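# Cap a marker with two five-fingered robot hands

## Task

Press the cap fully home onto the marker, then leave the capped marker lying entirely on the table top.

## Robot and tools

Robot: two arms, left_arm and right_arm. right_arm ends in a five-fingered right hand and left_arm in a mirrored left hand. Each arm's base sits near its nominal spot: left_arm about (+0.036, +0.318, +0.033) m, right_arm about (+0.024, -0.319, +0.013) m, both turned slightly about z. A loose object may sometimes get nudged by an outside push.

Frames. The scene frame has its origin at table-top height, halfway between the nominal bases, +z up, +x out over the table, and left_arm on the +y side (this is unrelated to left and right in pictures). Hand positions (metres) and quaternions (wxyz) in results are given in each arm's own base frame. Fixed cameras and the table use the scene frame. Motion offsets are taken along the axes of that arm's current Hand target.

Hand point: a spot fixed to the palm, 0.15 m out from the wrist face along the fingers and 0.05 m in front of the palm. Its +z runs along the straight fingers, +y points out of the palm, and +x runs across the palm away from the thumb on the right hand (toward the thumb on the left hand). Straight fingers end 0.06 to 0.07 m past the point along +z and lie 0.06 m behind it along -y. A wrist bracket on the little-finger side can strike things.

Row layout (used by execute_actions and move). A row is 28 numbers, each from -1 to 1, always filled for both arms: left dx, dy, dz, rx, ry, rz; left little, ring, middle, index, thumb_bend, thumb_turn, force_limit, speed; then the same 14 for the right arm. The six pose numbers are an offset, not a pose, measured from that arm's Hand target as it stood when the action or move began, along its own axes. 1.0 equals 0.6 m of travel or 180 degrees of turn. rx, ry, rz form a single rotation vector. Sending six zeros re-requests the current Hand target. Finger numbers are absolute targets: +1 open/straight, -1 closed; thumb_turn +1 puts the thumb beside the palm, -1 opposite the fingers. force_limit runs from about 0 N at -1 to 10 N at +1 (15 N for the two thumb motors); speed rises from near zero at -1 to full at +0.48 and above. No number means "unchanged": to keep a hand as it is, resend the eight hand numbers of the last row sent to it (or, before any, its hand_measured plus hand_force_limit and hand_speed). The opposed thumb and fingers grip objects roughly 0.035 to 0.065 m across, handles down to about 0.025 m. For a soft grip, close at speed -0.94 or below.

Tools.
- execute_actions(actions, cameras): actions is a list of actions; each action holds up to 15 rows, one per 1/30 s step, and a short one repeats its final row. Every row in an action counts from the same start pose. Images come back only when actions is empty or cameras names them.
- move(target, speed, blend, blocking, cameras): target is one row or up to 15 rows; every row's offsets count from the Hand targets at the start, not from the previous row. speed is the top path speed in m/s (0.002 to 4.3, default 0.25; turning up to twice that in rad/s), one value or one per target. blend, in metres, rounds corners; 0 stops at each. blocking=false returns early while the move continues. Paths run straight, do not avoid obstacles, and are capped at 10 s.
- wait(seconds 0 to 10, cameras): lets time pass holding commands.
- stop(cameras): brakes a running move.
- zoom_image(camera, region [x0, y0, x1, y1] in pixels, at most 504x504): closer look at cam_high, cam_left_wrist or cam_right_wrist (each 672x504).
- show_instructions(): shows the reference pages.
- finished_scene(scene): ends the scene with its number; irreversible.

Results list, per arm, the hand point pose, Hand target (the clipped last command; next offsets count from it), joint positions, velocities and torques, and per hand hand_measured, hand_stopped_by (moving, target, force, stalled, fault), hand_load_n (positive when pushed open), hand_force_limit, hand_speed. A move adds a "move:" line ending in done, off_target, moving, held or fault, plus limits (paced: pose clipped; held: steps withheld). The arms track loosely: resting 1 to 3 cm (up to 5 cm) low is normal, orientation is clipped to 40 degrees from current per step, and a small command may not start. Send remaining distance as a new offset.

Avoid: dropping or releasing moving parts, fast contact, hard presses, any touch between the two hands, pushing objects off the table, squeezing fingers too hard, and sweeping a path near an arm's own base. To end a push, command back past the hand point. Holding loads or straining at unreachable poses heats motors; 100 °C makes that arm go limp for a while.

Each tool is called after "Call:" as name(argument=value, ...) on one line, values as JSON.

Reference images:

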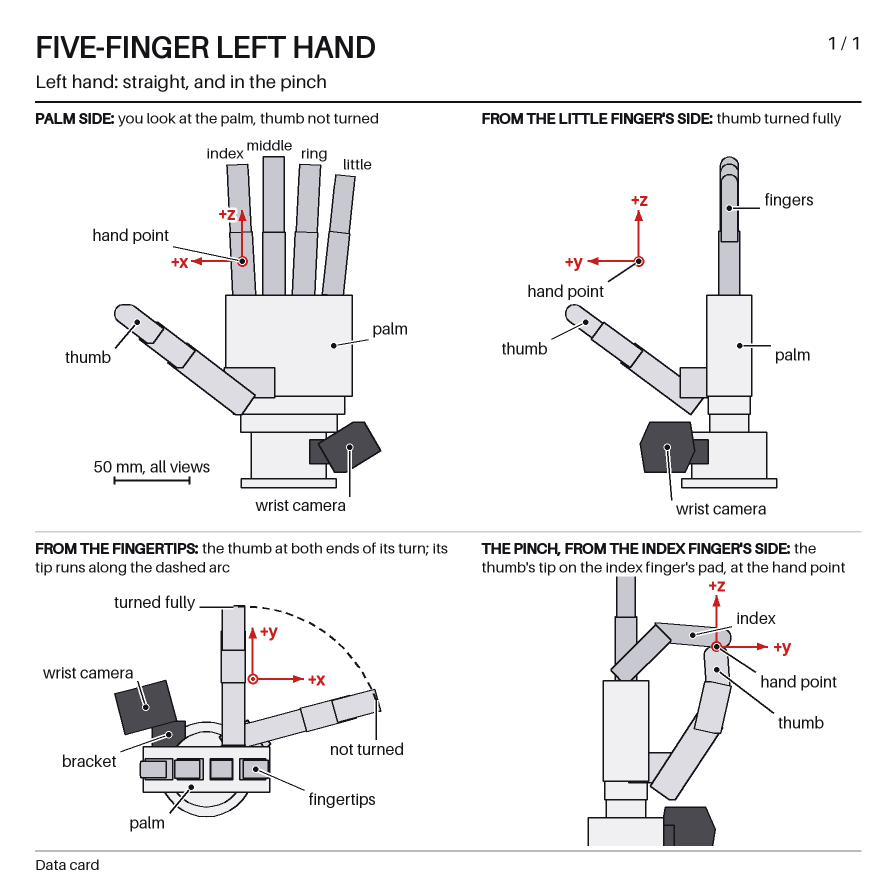

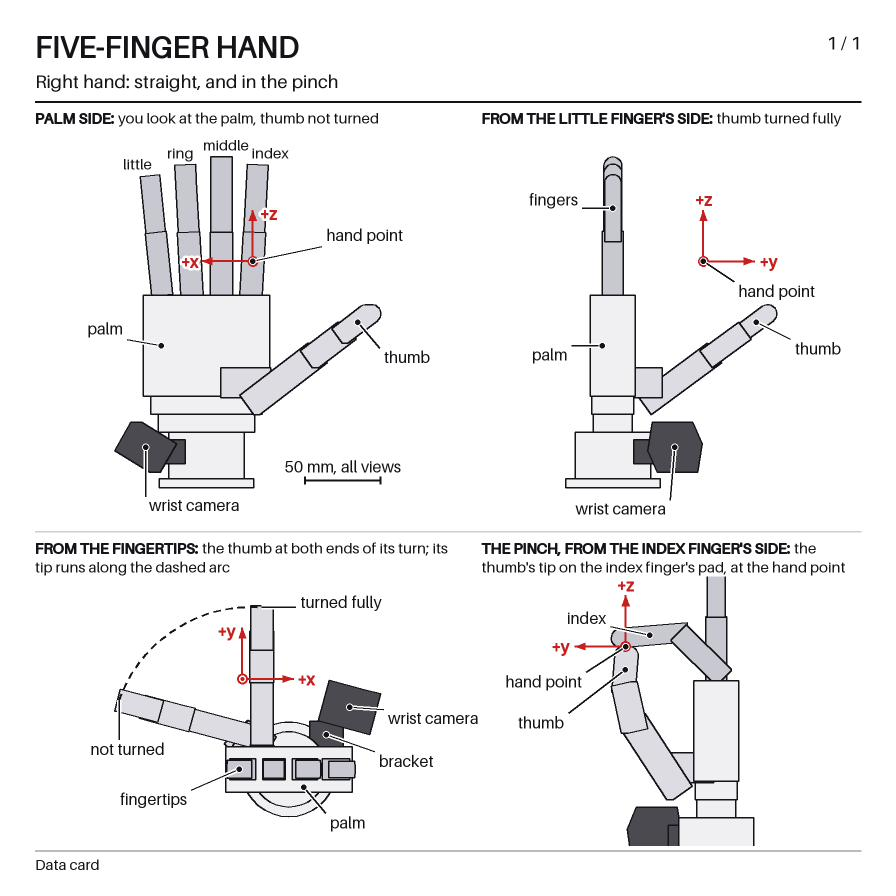

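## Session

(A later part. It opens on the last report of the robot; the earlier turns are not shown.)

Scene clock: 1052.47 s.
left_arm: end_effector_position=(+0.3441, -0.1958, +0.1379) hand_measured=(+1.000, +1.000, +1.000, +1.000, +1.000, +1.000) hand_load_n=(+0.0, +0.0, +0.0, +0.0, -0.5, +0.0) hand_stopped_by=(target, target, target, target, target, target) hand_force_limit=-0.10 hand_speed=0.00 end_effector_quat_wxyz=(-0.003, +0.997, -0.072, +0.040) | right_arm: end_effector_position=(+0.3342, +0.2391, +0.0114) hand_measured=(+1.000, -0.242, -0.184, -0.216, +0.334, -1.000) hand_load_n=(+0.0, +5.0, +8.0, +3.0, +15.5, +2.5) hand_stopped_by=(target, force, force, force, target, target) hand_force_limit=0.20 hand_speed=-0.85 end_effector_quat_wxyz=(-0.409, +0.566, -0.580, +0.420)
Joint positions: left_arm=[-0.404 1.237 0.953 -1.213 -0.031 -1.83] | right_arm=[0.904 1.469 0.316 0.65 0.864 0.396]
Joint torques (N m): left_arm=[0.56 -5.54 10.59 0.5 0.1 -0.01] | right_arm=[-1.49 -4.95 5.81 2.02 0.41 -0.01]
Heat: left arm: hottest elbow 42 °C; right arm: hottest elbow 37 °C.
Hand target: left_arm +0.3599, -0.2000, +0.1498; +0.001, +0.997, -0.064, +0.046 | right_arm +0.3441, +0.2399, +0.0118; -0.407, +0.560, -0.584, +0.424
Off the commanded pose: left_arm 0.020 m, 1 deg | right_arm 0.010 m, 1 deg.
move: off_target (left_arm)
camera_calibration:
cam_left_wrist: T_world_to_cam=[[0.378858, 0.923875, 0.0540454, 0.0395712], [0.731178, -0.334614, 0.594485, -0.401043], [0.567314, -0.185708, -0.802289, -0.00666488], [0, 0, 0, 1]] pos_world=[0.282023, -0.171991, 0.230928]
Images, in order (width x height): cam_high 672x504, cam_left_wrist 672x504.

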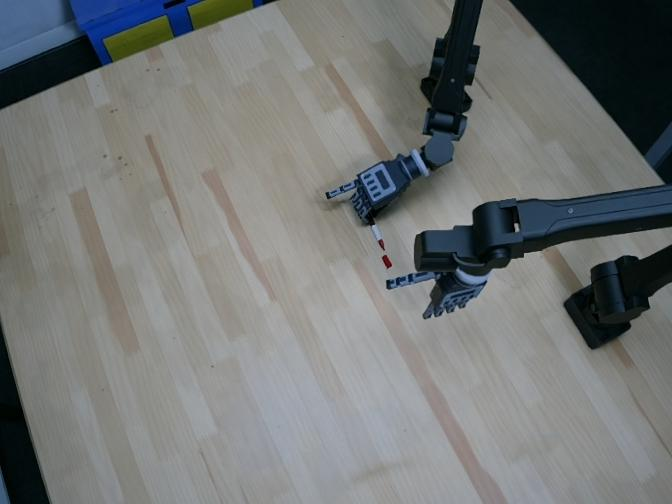

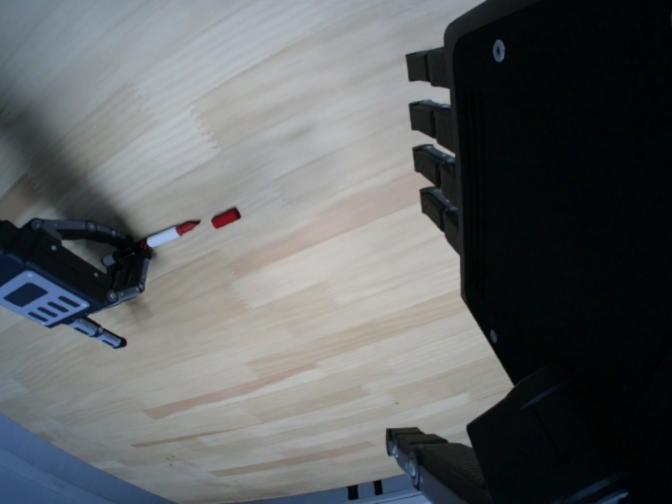

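Call:
wait(seconds=0.1, cameras=["cam_right_wrist"])

Call:
zoom_image(camera="cam_right_wrist", region=[320, 100, 450, 430])

Scene clock: 1091.97 s.
left_arm: end_effector_position=(+0.3441, -0.1958, +0.1379) hand_measured=(+1.000, +1.000, +1.000, +1.000, +1.000, +1.000) hand_load_n=(+0.0, +0.0, +0.0, +0.0, +0.0, +0.0) hand_stopped_by=(target, target, target, target, target, target) hand_force_limit=-0.10 hand_speed=0.00 end_effector_quat_wxyz=(-0.003, +0.997, -0.072, +0.040) | right_arm: end_effector_position=(+0.3343, +0.2391, +0.0114) hand_measured=(+1.000, -0.242, -0.184, -0.216, +0.334, -1.000) hand_load_n=(+0.0, +5.0, +8.0, +3.0, +15.5, +2.5) hand_stopped_by=(target, force, force, force, target, target) hand_force_limit=0.20 hand_speed=-0.85 end_effector_quat_wxyz=(-0.409, +0.566, -0.580, +0.420)
Joint positions: left_arm=[-0.404 1.237 0.953 -1.213 -0.031 -1.83] | right_arm=[0.904 1.469 0.316 0.65 0.864 0.396]
Joint torques (N m): left_arm=[0.5 -5.54 10.65 0.55 0.1 -0.01] | right_arm=[-1.44 -4.84 5.76 2.06 0.41 -0.01]
Heat: left arm: hottest elbow 42 °C; right arm: hottest elbow 36 °C.
Hand target: left_arm +0.3599, -0.2000, +0.1498; +0.001, +0.997, -0.064, +0.046 | right_arm +0.3441, +0.2399, +0.0118; -0.407, +0.560, -0.584, +0.424
Off the commanded pose: left_arm 0.020 m, 1 deg | right_arm 0.010 m, 1 deg.
wait: 0.10 s; at rest from the start
camera_calibration:
cam_right_wrist: T_world_to_cam=[[-0.309102, -0.29315, -0.90472, 0.181924], [-0.569421, 0.818989, -0.0708255, -0.00623232], [0.761719, 0.493274, -0.420077, -0.249436], [0, 0, 0, 1]] pos_world=[0.242685, 0.181476, 0.0593671]
Images, in order (width x height): cam_right_wrist 672x504.

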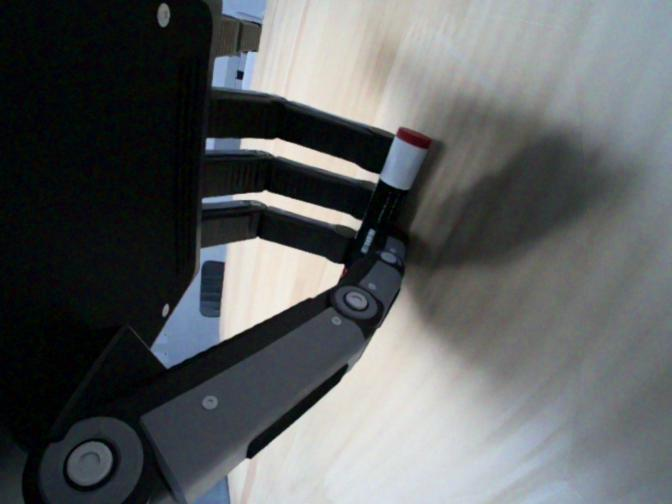

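Scaled by 1.527 from the camera's 672x504 image, which has a finer 960x720 frame.

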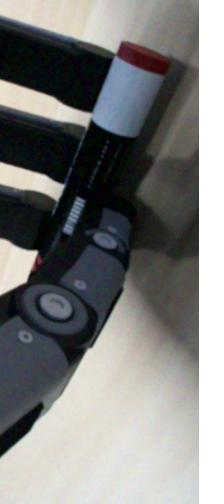

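Call:
wait(seconds=0.1, cameras=["cam_high","cam_left_wrist"])

Call:
zoom_image(camera="cam_high", region=[368, 222, 398, 252])

Call:
zoom_image(camera="cam_high", region=[372, 242, 402, 272])

Call:
zoom_image(camera="cam_left_wrist", region=[180, 200, 220, 240])

Call:
zoom_image(camera="cam_left_wrist", region=[205, 200, 245, 240])

Scene clock: 1108.93 s.
left_arm: end_effector_position=(+0.3441, -0.1958, +0.1379) hand_measured=(+1.000, +1.000, +1.000, +1.000, +1.000, +1.000) hand_load_n=(+0.0, +0.0, +0.0, +0.0, +0.0, +0.0) hand_stopped_by=(target, target, target, target, target, target) hand_force_limit=-0.10 hand_speed=0.00 end_effector_quat_wxyz=(-0.003, +0.997, -0.072, +0.040) | right_arm: end_effector_position=(+0.3343, +0.2391, +0.0114) hand_measured=(+1.000, -0.242, -0.184, -0.216, +0.334, -1.000) hand_load_n=(+0.0, +5.0, +7.5, +2.5, +16.0, +2.5) hand_stopped_by=(target, force, force, force, target, target) hand_force_limit=0.20 hand_speed=-0.85 end_effector_quat_wxyz=(-0.409, +0.566, -0.580, +0.420)
Joint positions: left_arm=[-0.404 1.237 0.953 -1.213 -0.031 -1.83] | right_arm=[0.904 1.469 0.316 0.65 0.864 0.396]
Joint torques (N m): left_arm=[0.5 -5.25 10.59 0.54 0.1 -0.02] | right_arm=[-1.61 -4.89 5.79 2 0.42 -0.01]
Heat: left arm: hottest elbow 42 °C; right arm: hottest elbow 36 °C.
Hand target: left_arm +0.3599, -0.2000, +0.1498; +0.001, +0.997, -0.064, +0.046 | right_arm +0.3441, +0.2399, +0.0118; -0.407, +0.560, -0.584, +0.424
Off the commanded pose: left_arm 0.020 m, 1 deg | right_arm 0.010 m, 1 deg.
wait: 0.10 s; at rest from the start
camera_calibration:
cam_left_wrist: T_world_to_cam=[[0.378858, 0.923875, 0.0540454, 0.0395712], [0.731178, -0.334614, 0.594485, -0.401043], [0.567314, -0.185708, -0.802289, -0.00666488], [0, 0, 0, 1]] pos_world=[0.282023, -0.171991, 0.230928]
Images, in order (width x height): cam_high 672x504, cam_left_wrist 672x504.

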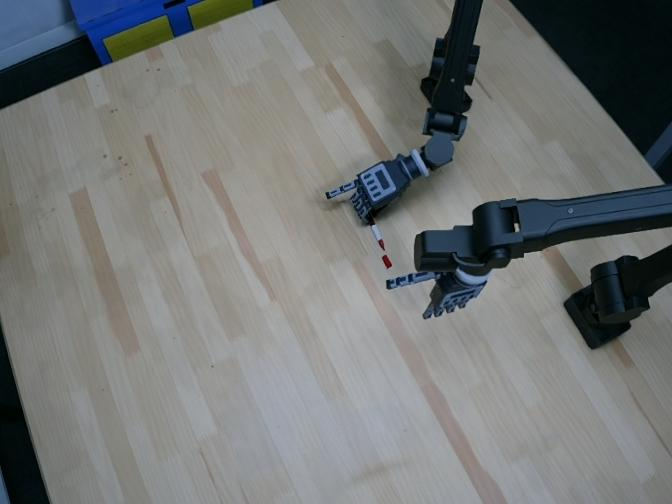

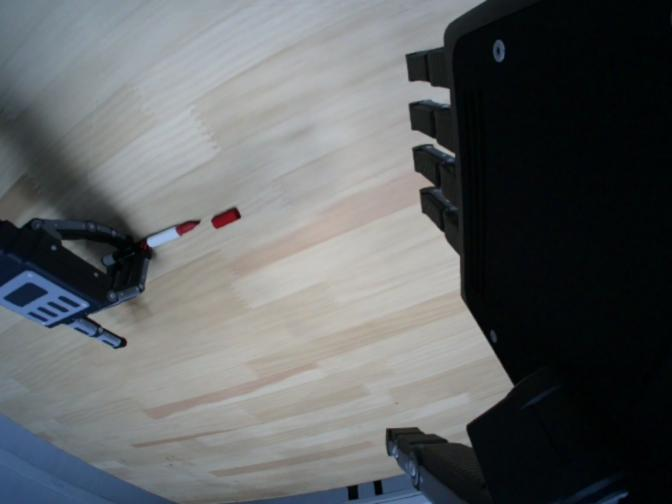

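Scaled by 16.800 from the camera's 672x504 image, which has a finer 960x720 frame.

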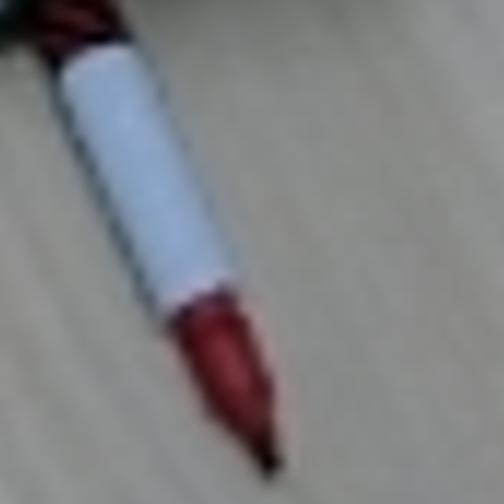

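Scaled by 16.800 from the camera's 672x504 image, which has a finer 960x720 frame.

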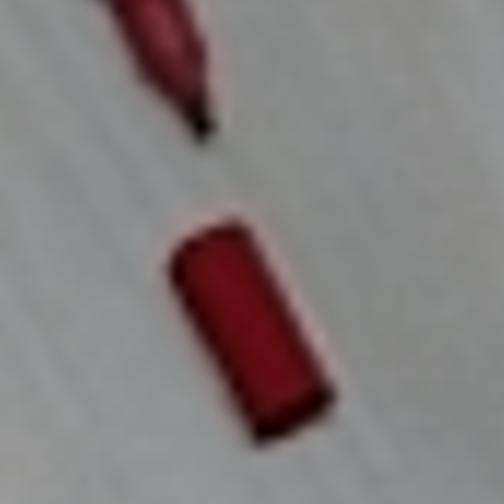

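Scaled by 12.600 from the camera's 672x504 image, which has a finer 960x720 frame.

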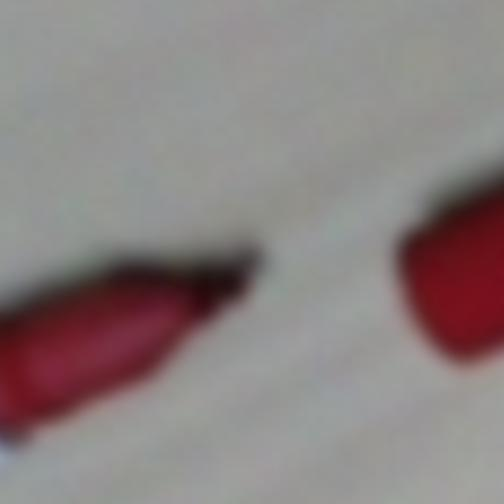

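Scaled by 12.600 from the camera's 672x504 image, which has a finer 960x720 frame.

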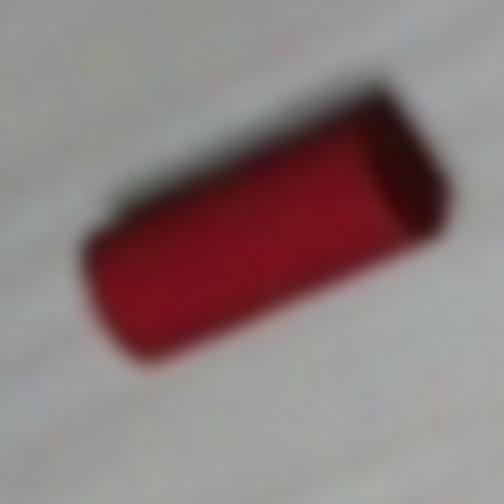

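Call:
move(target=[0,0,0,0,0,0,1,1,1,1,1,1,-0.1,0,-0.0007,-0.0143,0.0117,0,-0.0211,-0.0069,1,-0.5,-0.5,-0.5,0.33,-1,0.2,-0.85], speed=0.1, cameras=["cam_high","cam_left_wrist"])

Call:
zoom_image(camera="cam_high", region=[366, 226, 402, 272])

Call:
zoom_image(camera="cam_left_wrist", region=[145, 195, 245, 265])

Scene clock: 1134.23 s.
left_arm: end_effector_position=(+0.3441, -0.1958, +0.1379) hand_measured=(+1.000, +1.000, +1.000, +1.000, +1.000, +1.000) hand_load_n=(+0.0, +0.0, +0.0, +0.0, +0.0, +0.0) hand_stopped_by=(target, target, target, target, target, target) hand_force_limit=-0.10 hand_speed=0.00 end_effector_quat_wxyz=(-0.003, +0.997, -0.072, +0.040) | right_arm: end_effector_position=(+0.3439, +0.2402, +0.0121) hand_measured=(+1.000, -0.242, -0.184, -0.216, +0.334, -1.000) hand_load_n=(+0.0, +4.0, +8.0, +3.5, +15.5, +2.5) hand_stopped_by=(target, force, force, force, target, target) hand_force_limit=0.20 hand_speed=-0.85 end_effector_quat_wxyz=(-0.418, +0.586, -0.565, +0.404)
Joint positions: left_arm=[-0.404 1.237 0.953 -1.213 -0.031 -1.83] | right_arm=[0.846 1.469 0.316 0.692 0.755 0.328]
Joint torques (N m): left_arm=[0.56 -5.6 10.63 0.5 0.1 -0.02] | right_arm=[-1.61 -6.24 5.23 2.4 0.24 -0.14]
Heat: left arm: hottest elbow 42 °C; right arm: hottest elbow 36 °C.
Hand target: left_arm +0.3599, -0.2000, +0.1498; +0.001, +0.997, -0.064, +0.046 | right_arm +0.3535, +0.2399, +0.0178; -0.421, +0.580, -0.564, +0.410
Off the commanded pose: left_arm 0.020 m, 1 deg | right_arm 0.011 m, 1 deg.
move: off_target (left_arm, right_arm)
camera_calibration:
cam_left_wrist: T_world_to_cam=[[0.378858, 0.923875, 0.0540454, 0.0395712], [0.731178, -0.334614, 0.594485, -0.401043], [0.567314, -0.185708, -0.802289, -0.00666488], [0, 0, 0, 1]] pos_world=[0.282023, -0.171991, 0.230928]
Images, in order (width x height): cam_high 672x504, cam_left_wrist 672x504.

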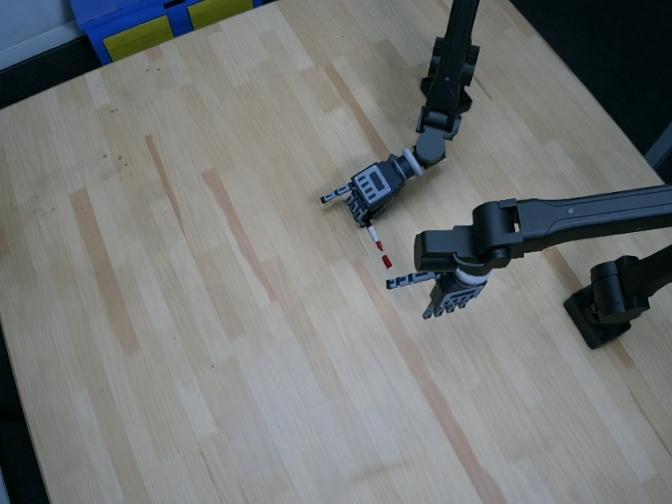

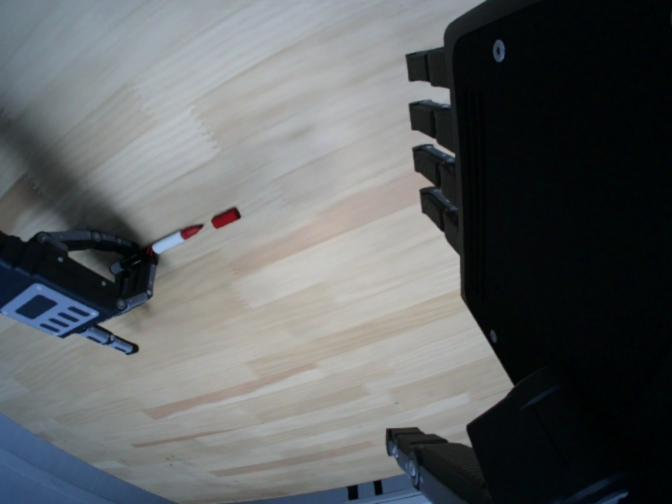

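Scaled by 10.957 from the camera's 672x504 image, which has a finer 960x720 frame.

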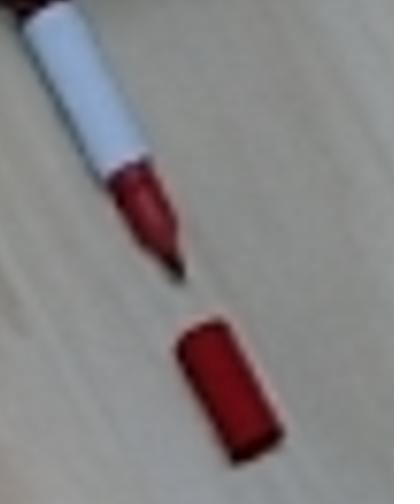

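Scaled by 5.040 from the camera's 672x504 image, which has a finer 960x720 frame.

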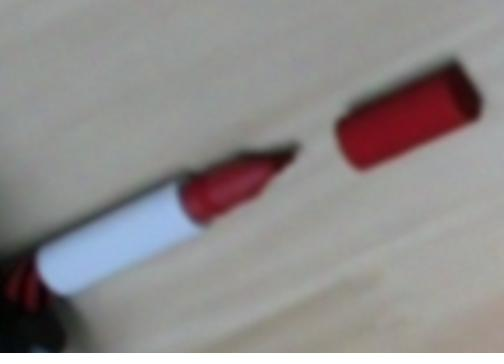

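Call:
move(target=[0,0,0,0,0,0,1,1,1,1,1,1,-0.1,0,0,-0.0047,0.0047,0,-0.0058,0.018,1,-0.5,-0.5,-0.5,0.33,-1,0.2,-0.85], speed=0.1, cameras=["cam_high","cam_left_wrist"])

Call:
zoom_image(camera="cam_high", region=[366, 226, 402, 272])

Call:
zoom_image(camera="cam_left_wrist", region=[145, 195, 245, 265])

Scene clock: 1150.80 s.
left_arm: end_effector_position=(+0.3441, -0.1958, +0.1379) hand_measured=(+1.000, +1.000, +1.000, +1.000, +1.000, +1.000) hand_load_n=(+0.0, +0.0, +0.0, +0.0, +0.0, +0.0) hand_stopped_by=(target, target, target, target, target, target) hand_force_limit=-0.10 hand_speed=0.00 end_effector_quat_wxyz=(-0.003, +0.997, -0.072, +0.040) | right_arm: end_effector_position=(+0.3497, +0.2403, +0.0145) hand_measured=(+1.000, -0.242, -0.184, -0.216, +0.334, -1.000) hand_load_n=(+0.0, +3.5, +7.5, +4.0, +15.5, +3.0) hand_stopped_by=(target, force, force, force, target, target) hand_force_limit=0.20 hand_speed=-0.85 end_effector_quat_wxyz=(-0.429, +0.581, -0.570, +0.393)
Joint positions: left_arm=[-0.404 1.237 0.953 -1.213 -0.031 -1.83] | right_arm=[0.817 1.469 0.316 0.711 0.713 0.334]
Joint torques (N m): left_arm=[0.44 -5.48 10.62 0.54 0.1 -0.01] | right_arm=[-1.38 -6.18 4.55 2.81 0.21 0.12]
Heat: left arm: hottest elbow 42 °C; right arm: hottest elbow 36 °C.
Hand target: left_arm +0.3599, -0.2000, +0.1498; +0.001, +0.997, -0.064, +0.046 | right_arm +0.3570, +0.2400, +0.0196; -0.438, +0.568, -0.576, +0.393
Off the commanded pose: left_arm 0.020 m, 1 deg | right_arm 0.009 m, 2 deg.
move: off_target (left_arm)
camera_calibration:
cam_left_wrist: T_world_to_cam=[[0.378858, 0.923875, 0.0540454, 0.0395712], [0.731178, -0.334614, 0.594485, -0.401043], [0.567314, -0.185708, -0.802289, -0.00666488], [0, 0, 0, 1]] pos_world=[0.282023, -0.171991, 0.230928]
Images, in order (width x height): cam_high 672x504, cam_left_wrist 672x504.

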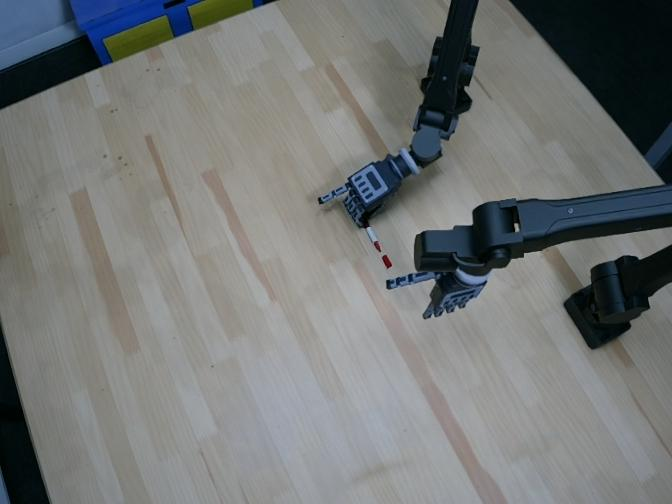

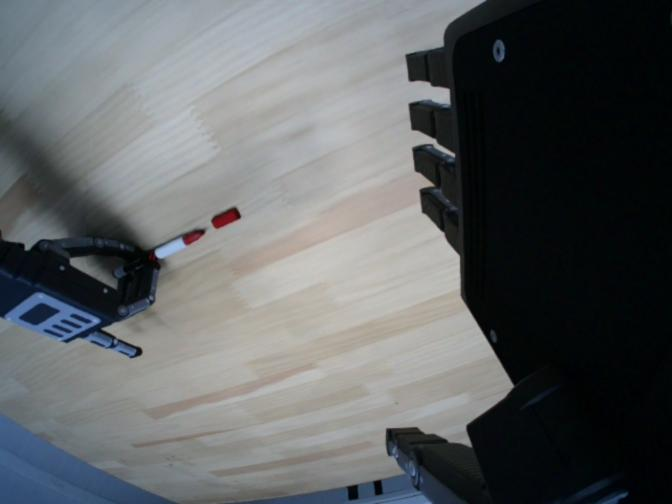

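Scaled by 10.957 from the camera's 672x504 image, which has a finer 960x720 frame.

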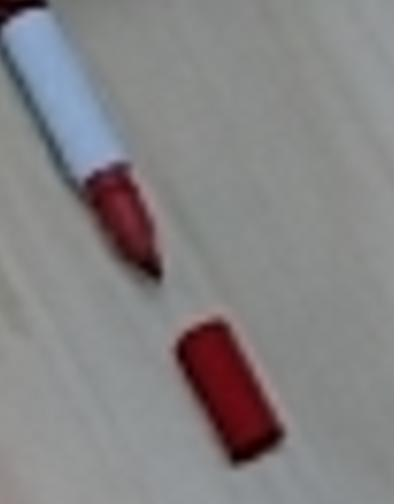

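Scaled by 5.040 from the camera's 672x504 image, which has a finer 960x720 frame.

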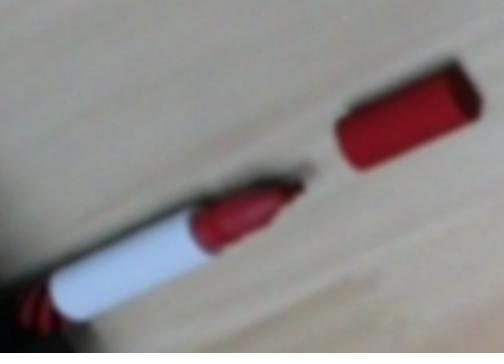

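Call:
move(target=[0.0388,0.2175,0.086,-0.0005,-0.0293,-0.0153,1,1,1,1,1,1,-0.1,0,0,0,0,0,0,0,1,-0.5,-0.5,-0.5,0.33,-1,0.2,-0.85], speed=0.15, cameras=["cam_high","cam_left_wrist"])

Scene clock: 1176.77 s.
left_arm: end_effector_position=(+0.3562, -0.3192, +0.0933) hand_measured=(+1.000, +1.000, +1.000, +1.000, +1.000, +1.000) hand_load_n=(+0.0, +0.5, +0.0, +0.0, -0.5, +0.0) hand_stopped_by=(target, target, target, target, target, target) hand_force_limit=-0.10 hand_speed=0.00 end_effector_quat_wxyz=(-0.001, +0.998, -0.064, -0.014) | right_arm: end_effector_position=(+0.3497, +0.2403, +0.0145) hand_measured=(+1.000, -0.242, -0.184, -0.216, +0.334, -1.000) hand_load_n=(+0.0, +3.5, +7.5, +4.5, +15.5, +3.0) hand_stopped_by=(target, force, force, force, target, target) hand_force_limit=0.20 hand_speed=-0.85 end_effector_quat_wxyz=(-0.429, +0.581, -0.570, +0.393)
Joint positions: left_arm=[-0.647 1.532 1.13 -1.194 0.014 -2.09] | right_arm=[0.817 1.469 0.316 0.711 0.713 0.335]
Joint torques (N m): left_arm=[-0.26 -9.11 9.92 0.98 0.12 -0.04] | right_arm=[-1.38 -6.07 4.57 2.77 0.2 0.12]
Heat: left arm: hottest elbow 42 °C; right arm: hottest elbow 36 °C.
Hand target: left_arm +0.3711, -0.3327, +0.1000; -0.001, +0.999, -0.040, +0.000 | right_arm +0.3570, +0.2400, +0.0195; -0.438, +0.568, -0.576, +0.393
Off the commanded pose: left_arm 0.021 m, 3 deg | right_arm 0.009 m, 2 deg.
joint sent to its limit (left arm) — joint 6 (wrist roll), lower limit. The joint targets still meet the commanded pose.
move: off_target (left_arm)
camera_calibration:
cam_left_wrist: T_world_to_cam=[[0.367186, 0.929989, 0.017167, 0.161005], [0.796134, -0.323773, 0.511215, -0.436608], [0.480983, -0.174044, -0.859281, -0.0324538], [0, 0, 0, 1]] pos_world=[0.304089, -0.296744, 0.19255]
Images, in order (width x height): cam_high 672x504, cam_left_wrist 672x504.

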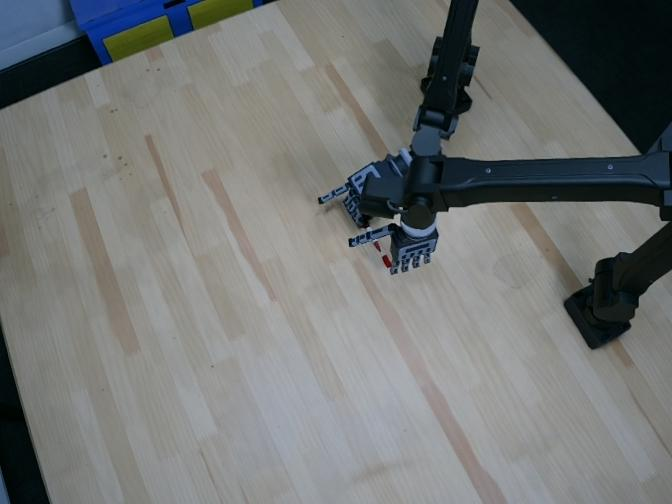

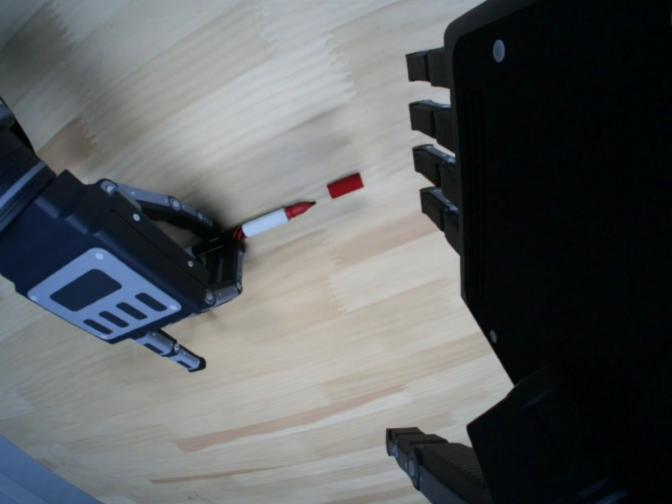

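Call:
move(target=[0.0122,0.0057,0.0917,0,0,0,1,1,1,1,1,1,-0.1,0,0,0,0,0,0,0,1,-0.5,-0.5,-0.5,0.33,-1,0.2,-0.85], speed=0.12, cameras=["cam_high","cam_left_wrist"])

Call:
zoom_image(camera="cam_left_wrist", region=[180, 120, 460, 290])

Scene clock: 1185.80 s.
left_arm: end_effector_position=(+0.3809, -0.3379, +0.0609) hand_measured=(+1.000, +1.000, +1.000, +1.000, +1.000, +1.000) hand_load_n=(+0.0, +0.0, +0.0, +0.0, +0.0, +0.0) hand_stopped_by=(target, target, target, target, target, target) hand_force_limit=-0.10 hand_speed=0.00 end_effector_quat_wxyz=(+0.012, +0.998, -0.064, +0.006) | right_arm: end_effector_position=(+0.3497, +0.2403, +0.0145) hand_measured=(+1.000, -0.242, -0.184, -0.216, +0.334, -1.000) hand_load_n=(+0.0, +3.5, +7.5, +4.0, +16.0, +3.0) hand_stopped_by=(target, force, force, force, target, target) hand_force_limit=0.20 hand_speed=-0.85 end_effector_quat_wxyz=(-0.429, +0.581, -0.570, +0.393)
Joint positions: left_arm=[-0.647 1.617 1.13 -1.061 0.014 -2.09] | right_arm=[0.817 1.469 0.316 0.711 0.713 0.335]
Joint torques (N m): left_arm=[-0.5 -10.29 5.71 1.31 0 -0.03] | right_arm=[-1.38 -6.18 4.56 2.74 0.22 0.12]
Heat: left arm: hottest elbow 42 °C; right arm: hottest elbow 36 °C.
Hand target: left_arm +0.3781, -0.3366, +0.0449; -0.001, +0.999, -0.040, +0.000 | right_arm +0.3570, +0.2400, +0.0195; -0.438, +0.568, -0.576, +0.393
Off the commanded pose: left_arm 0.016 m, 3 deg | right_arm 0.009 m, 2 deg.
joint sent to its limit (left arm) — joint 6 (wrist roll), lower limit. The joint targets still meet the commanded pose.
move: off_target (left_arm)
camera_calibration:
cam_left_wrist: T_world_to_cam=[[0.366451, 0.930428, 0.00424467, 0.171056], [0.775872, -0.308091, 0.550548, -0.435198], [0.513553, -0.198455, -0.834793, -0.0975021], [0, 0, 0, 1]] pos_world=[0.325047, -0.312586, 0.157477]
Images, in order (width x height): cam_high 672x504, cam_left_wrist 672x504.

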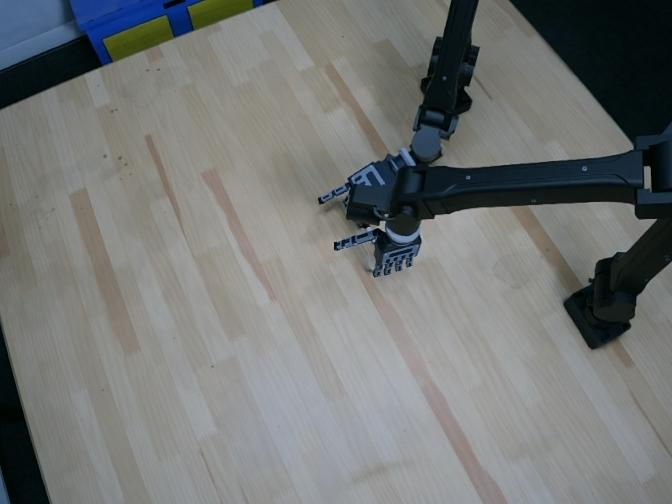

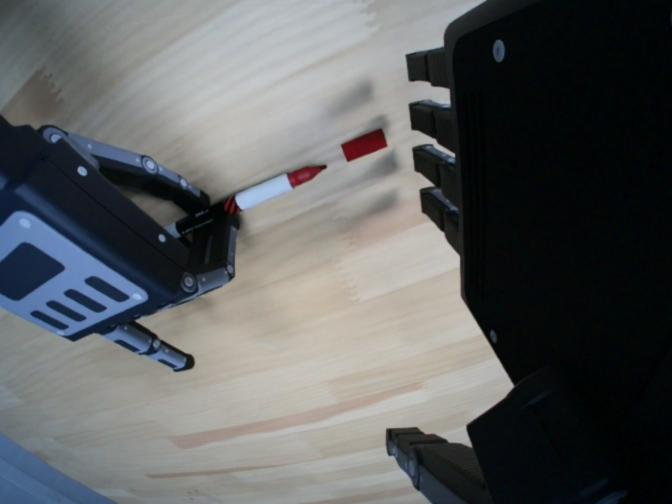

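Scaled by 1.800 from the camera's 672x504 image, which has a finer 960x720 frame.

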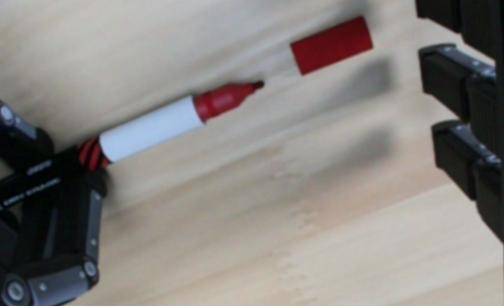

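Call:
move(target=[-0.0066,0.0005,0.0283,0,0,0,1,1,1,1,1,1,-0.1,0,0,0,0,0,0,0,1,-0.5,-0.5,-0.5,0.33,-1,0.2,-0.85], speed=0.1, cameras=["cam_high","cam_left_wrist"])

Call:
zoom_image(camera="cam_left_wrist", region=[180, 80, 460, 290])

Scene clock: 1193.80 s.
left_arm: end_effector_position=(+0.3785, -0.3360, +0.0438) hand_measured=(+1.000, +1.000, +1.000, +1.000, +1.000, +1.000) hand_load_n=(+0.0, +0.0, +0.0, +0.0, +0.0, +0.0) hand_stopped_by=(target, target, target, target, target, target) hand_force_limit=-0.10 hand_speed=0.00 end_effector_quat_wxyz=(+0.012, +0.998, -0.064, +0.006) | right_arm: end_effector_position=(+0.3497, +0.2403, +0.0145) hand_measured=(+1.000, -0.242, -0.184, -0.216, +0.334, -1.000) hand_load_n=(+0.5, +3.5, +7.5, +4.0, +15.5, +3.0) hand_stopped_by=(target, force, force, force, target, target) hand_force_limit=0.20 hand_speed=-0.85 end_effector_quat_wxyz=(-0.429, +0.581, -0.570, +0.393)
Joint positions: left_arm=[-0.647 1.632 1.098 -1.014 0.014 -2.09] | right_arm=[0.817 1.469 0.316 0.711 0.713 0.335]
Joint torques (N m): left_arm=[-0.73 -10.17 5.7 1.32 0.06 -0.02] | right_arm=[-1.44 -6.18 4.59 2.76 0.21 0.13]
Motor temperatures (°C): left_arm=[23 26 41 25 23 22] | right_arm=[23 25 35 24 25 24]
Heat: left arm: hottest elbow 41 °C; right arm: hottest elbow 35 °C.
Hand target: left_arm +0.3742, -0.3366, +0.0281; +0.000, +0.999, -0.040, +0.000 | right_arm +0.3570, +0.2400, +0.0195; -0.438, +0.568, -0.576, +0.393
Off the commanded pose: left_arm 0.016 m, 3 deg | right_arm 0.009 m, 2 deg.
joint sent to its limit (left arm) — joint 6 (wrist roll), lower limit. The joint targets are off in orientation, not in position.
move: off_target (left_arm)
camera_calibration:
cam_left_wrist: T_world_to_cam=[[0.366451, 0.930428, 0.00424467, 0.170278], [0.775872, -0.308091, 0.550548, -0.423204], [0.513553, -0.198455, -0.834793, -0.1102], [0, 0, 0, 1]] pos_world=[0.322547, -0.310686, 0.140277]
Images, in order (width x height): cam_high 672x504, cam_left_wrist 672x504.

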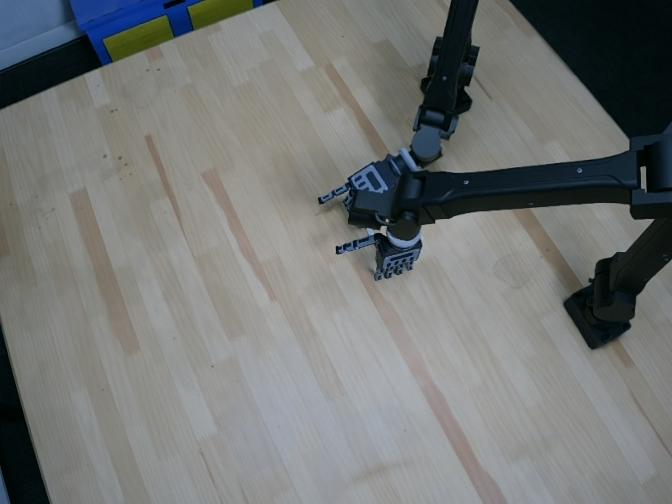

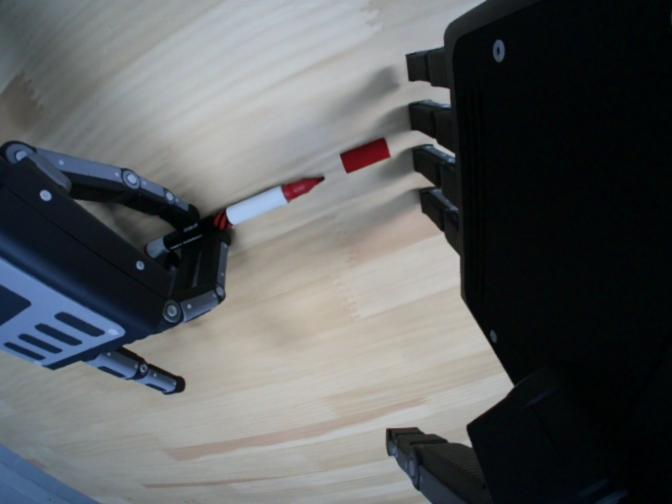

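Scaled by 1.800 from the camera's 672x504 image, which has a finer 960x720 frame.

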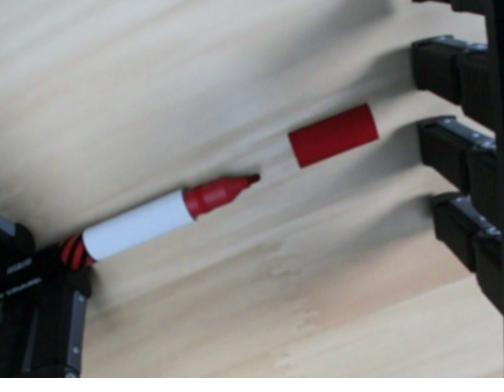

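Call:
move(target=[0,0,0,0,0,0,1,1,1,1,1,1,-0.1,0,0.0005,0.009,-0.0109,0,0,0,1,-0.5,-0.5,-0.5,0.33,-1,0.2,-0.85], speed=0.05, cameras=["cam_high","cam_left_wrist"])

Call:
zoom_image(camera="cam_left_wrist", region=[210, 120, 410, 270])

Scene clock: 1201.43 s.
left_arm: end_effector_position=(+0.3785, -0.3360, +0.0438) hand_measured=(+1.000, +1.000, +1.000, +1.000, +1.000, +1.000) hand_load_n=(+0.0, +0.0, +0.0, +0.0, +0.0, +0.0) hand_stopped_by=(target, target, target, target, target, target) hand_force_limit=-0.10 hand_speed=0.00 end_effector_quat_wxyz=(+0.012, +0.998, -0.064, +0.006) | right_arm: end_effector_position=(+0.3480, +0.2359, +0.0135) hand_measured=(+1.000, -0.242, -0.184, -0.216, +0.334, -1.000) hand_load_n=(+0.0, +3.5, +7.5, +4.0, +15.5, +3.0) hand_stopped_by=(target, force, force, force, target, target) hand_force_limit=0.20 hand_speed=-0.85 end_effector_quat_wxyz=(-0.429, +0.575, -0.574, +0.395)
Joint positions: left_arm=[-0.647 1.632 1.098 -1.014 0.014 -2.09] | right_arm=[0.817 1.469 0.305 0.72 0.725 0.346]
Joint torques (N m): left_arm=[-0.56 -10.05 5.65 1.31 0.06 -0.04] | right_arm=[0.09 -5.95 4.15 2.76 0.39 0.12]
Heat: left arm: hottest elbow 40 °C; right arm: hottest elbow 35 °C.
Hand target: left_arm +0.3742, -0.3366, +0.0281; -0.001, +0.999, -0.040, +0.000 | right_arm +0.3492, +0.2396, +0.0165; -0.438, +0.568, -0.576, +0.393
Off the commanded pose: left_arm 0.016 m, 3 deg | right_arm 0.005 m, 1 deg.
joint sent to its limit (left arm) — joint 6 (wrist roll), lower limit. The joint targets are off in orientation, not in position.
move: off_target (left_arm)
camera_calibration:
cam_left_wrist: T_world_to_cam=[[0.366451, 0.930428, 0.00424467, 0.170278], [0.775872, -0.308091, 0.550548, -0.423204], [0.513553, -0.198455, -0.834793, -0.1102], [0, 0, 0, 1]] pos_world=[0.322547, -0.310686, 0.140277]
Images, in order (width x height): cam_high 672x504, cam_left_wrist 672x504.

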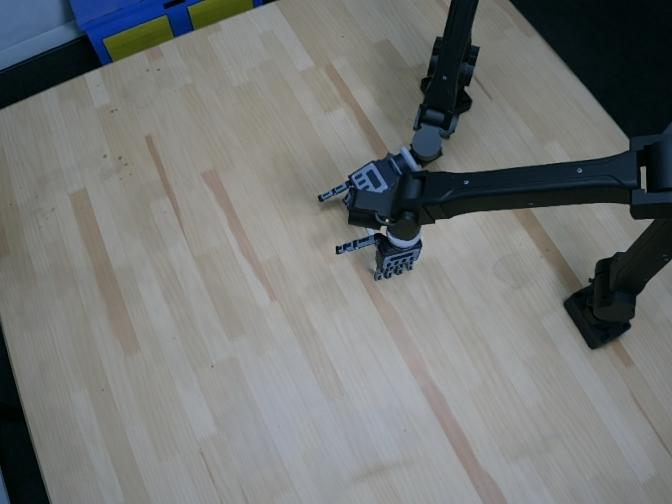

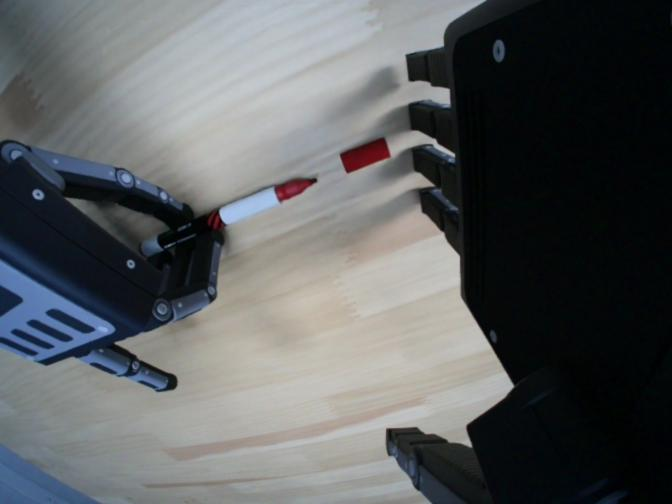

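Scaled by 2.520 from the camera's 672x504 image, which has a finer 960x720 frame.

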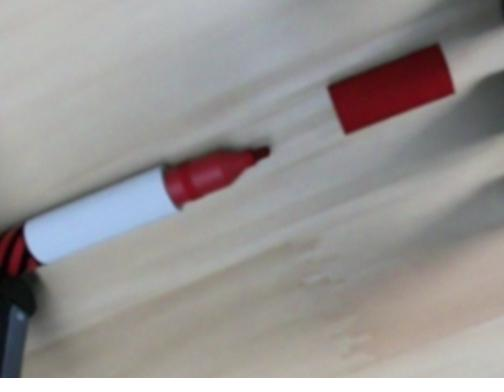

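Call:
move(target=[0,0,0,0,0,0,1,1,1,1,1,1,-0.1,0,-0.0235,0.0037,-0.0069,0,0,0,1,-0.5,-0.5,-0.5,0.33,-1,0.2,-0.85], speed=0.05, cameras=["cam_left_wrist"])

Call:
zoom_image(camera="cam_left_wrist", region=[210, 120, 410, 270])

Scene clock: 1208.67 s.
left_arm: end_effector_position=(+0.3785, -0.3360, +0.0438) hand_measured=(+1.000, +1.000, +1.000, +1.000, +1.000, +1.000) hand_load_n=(+0.0, +0.0, +0.0, +0.0, +0.0, +0.0) hand_stopped_by=(target, target, target, target, target, target) hand_force_limit=-0.10 hand_speed=0.00 end_effector_quat_wxyz=(+0.012, +0.998, -0.064, +0.006) | right_arm: end_effector_position=(+0.3417, +0.2426, +0.0144) hand_measured=(+1.000, -0.242, -0.184, -0.216, +0.334, -1.000) hand_load_n=(+0.0, +3.5, +7.5, +4.0, +15.5, +3.0) hand_stopped_by=(target, force, force, force, target, target) hand_force_limit=0.20 hand_speed=-0.85 end_effector_quat_wxyz=(-0.432, +0.568, -0.577, +0.397)
Joint positions: left_arm=[-0.647 1.632 1.098 -1.014 0.014 -2.09] | right_arm=[0.856 1.473 0.305 0.72 0.769 0.373]
Joint torques (N m): left_arm=[-0.73 -10.05 5.61 1.37 0.07 -0.03] | right_arm=[0.73 -5.48 5.74 1.66 0.4 0.13]
Heat: left arm: hottest elbow 39 °C; right arm: hottest elbow 35 °C.
Hand target: left_arm +0.3742, -0.3366, +0.0281; -0.001, +0.999, -0.040, +0.000 | right_arm +0.3441, +0.2538, +0.0165; -0.438, +0.568, -0.576, +0.393
Off the commanded pose: left_arm 0.016 m, 3 deg | right_arm 0.011 m, 1 deg.
joint sent to its limit (left arm) — joint 6 (wrist roll), lower limit. The joint targets are off in orientation, not in position.
move: off_target (left_arm, right_arm)
camera_calibration:
cam_left_wrist: T_world_to_cam=[[0.366451, 0.930428, 0.00424467, 0.170278], [0.775872, -0.308091, 0.550548, -0.423204], [0.513553, -0.198455, -0.834793, -0.1102], [0, 0, 0, 1]] pos_world=[0.322547, -0.310686, 0.140277]
Images, in order (width x height): cam_left_wrist 672x504.

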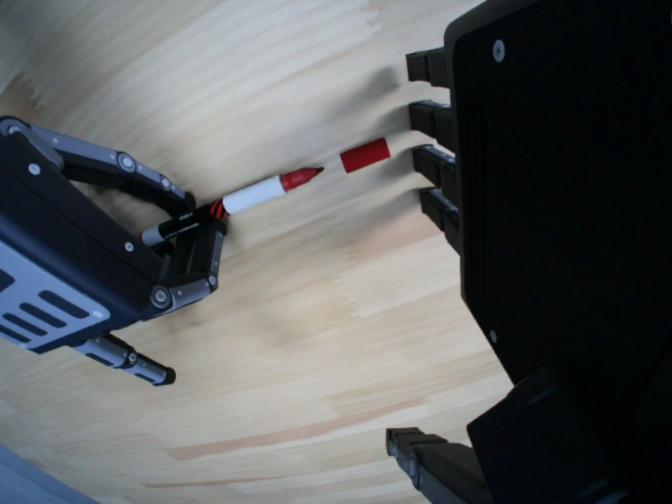

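Scaled by 2.520 from the camera's 672x504 image, which has a finer 960x720 frame.

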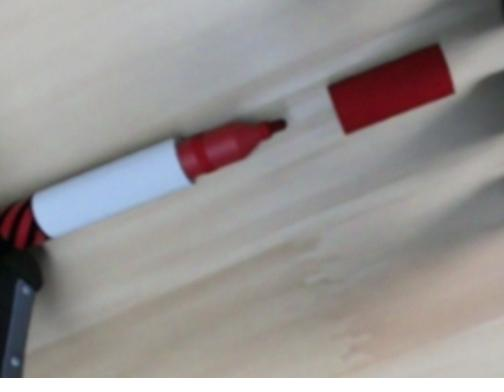

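Call:
move(target=[0.0019,0.0233,0,0,0,0,1,1,1,1,1,1,-0.1,0,-0.0353,0.0015,0.0012,0,0,0,1,-0.5,-0.5,-0.5,0.33,-1,0.2,-0.85], speed=0.05, cameras=["cam_left_wrist"])

Call:
zoom_image(camera="cam_left_wrist", region=[240, 100, 460, 240])

Scene clock: 1214.90 s.
left_arm: end_effector_position=(+0.3748, -0.3393, +0.0401) hand_measured=(+1.000, +1.000, +1.000, +1.000, +1.000, +1.000) hand_load_n=(+0.0, +0.0, +0.5, +0.0, +0.0, +0.0) hand_stopped_by=(target, target, target, target, target, target) hand_force_limit=-0.10 hand_speed=0.00 end_effector_quat_wxyz=(+0.010, +0.998, -0.068, +0.003) | right_arm: end_effector_position=(+0.3396, +0.2604, +0.0120) hand_measured=(+1.000, -0.242, -0.184, -0.216, +0.334, -1.000) hand_load_n=(+0.0, +3.5, +7.5, +4.0, +16.0, +2.5) hand_stopped_by=(target, force, force, force, target, target) hand_force_limit=0.20 hand_speed=-0.85 end_effector_quat_wxyz=(-0.429, +0.570, -0.577, +0.397)
Joint positions: left_arm=[-0.657 1.64 1.098 -1.013 0.014 -2.091] | right_arm=[0.903 1.501 0.343 0.681 0.811 0.402]
Joint torques (N m): left_arm=[-1.61 -9.17 7.58 1.13 0.43 -0.03] | right_arm=[0.73 -6.01 6.41 1.68 0.43 0.12]
Heat: left arm: hottest elbow 39 °C; right arm: hottest elbow 35 °C.
Hand target: left_arm +0.3743, -0.3505, +0.0280; +0.000, +0.999, -0.039, +0.000 | right_arm +0.3440, +0.2749, +0.0167; -0.438, +0.568, -0.576, +0.393
Off the commanded pose: left_arm 0.017 m, 4 deg | right_arm 0.016 m, 1 deg.
joint sent to its limit (left arm) — joint 6 (wrist roll), lower limit. The joint targets are off in orientation, not in position.
move: off_target (left_arm, right_arm)
camera_calibration:
cam_left_wrist: T_world_to_cam=[[0.374971, 0.927011, 0.00693042, 0.170281], [0.775918, -0.317928, 0.544861, -0.422514], [0.507295, -0.19893, -0.838498, -0.109688], [0, 0, 0, 1]] pos_world=[0.319629, -0.314002, 0.137058]
Images, in order (width x height): cam_left_wrist 672x504.

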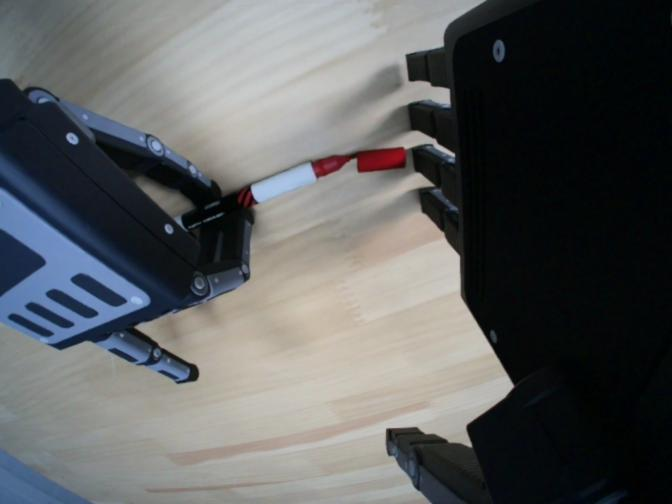

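Scaled by 2.291 from the camera's 672x504 image, which has a finer 960x720 frame.

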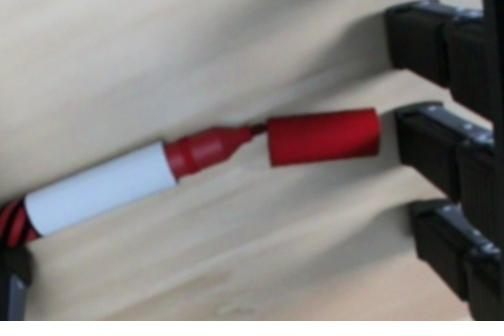

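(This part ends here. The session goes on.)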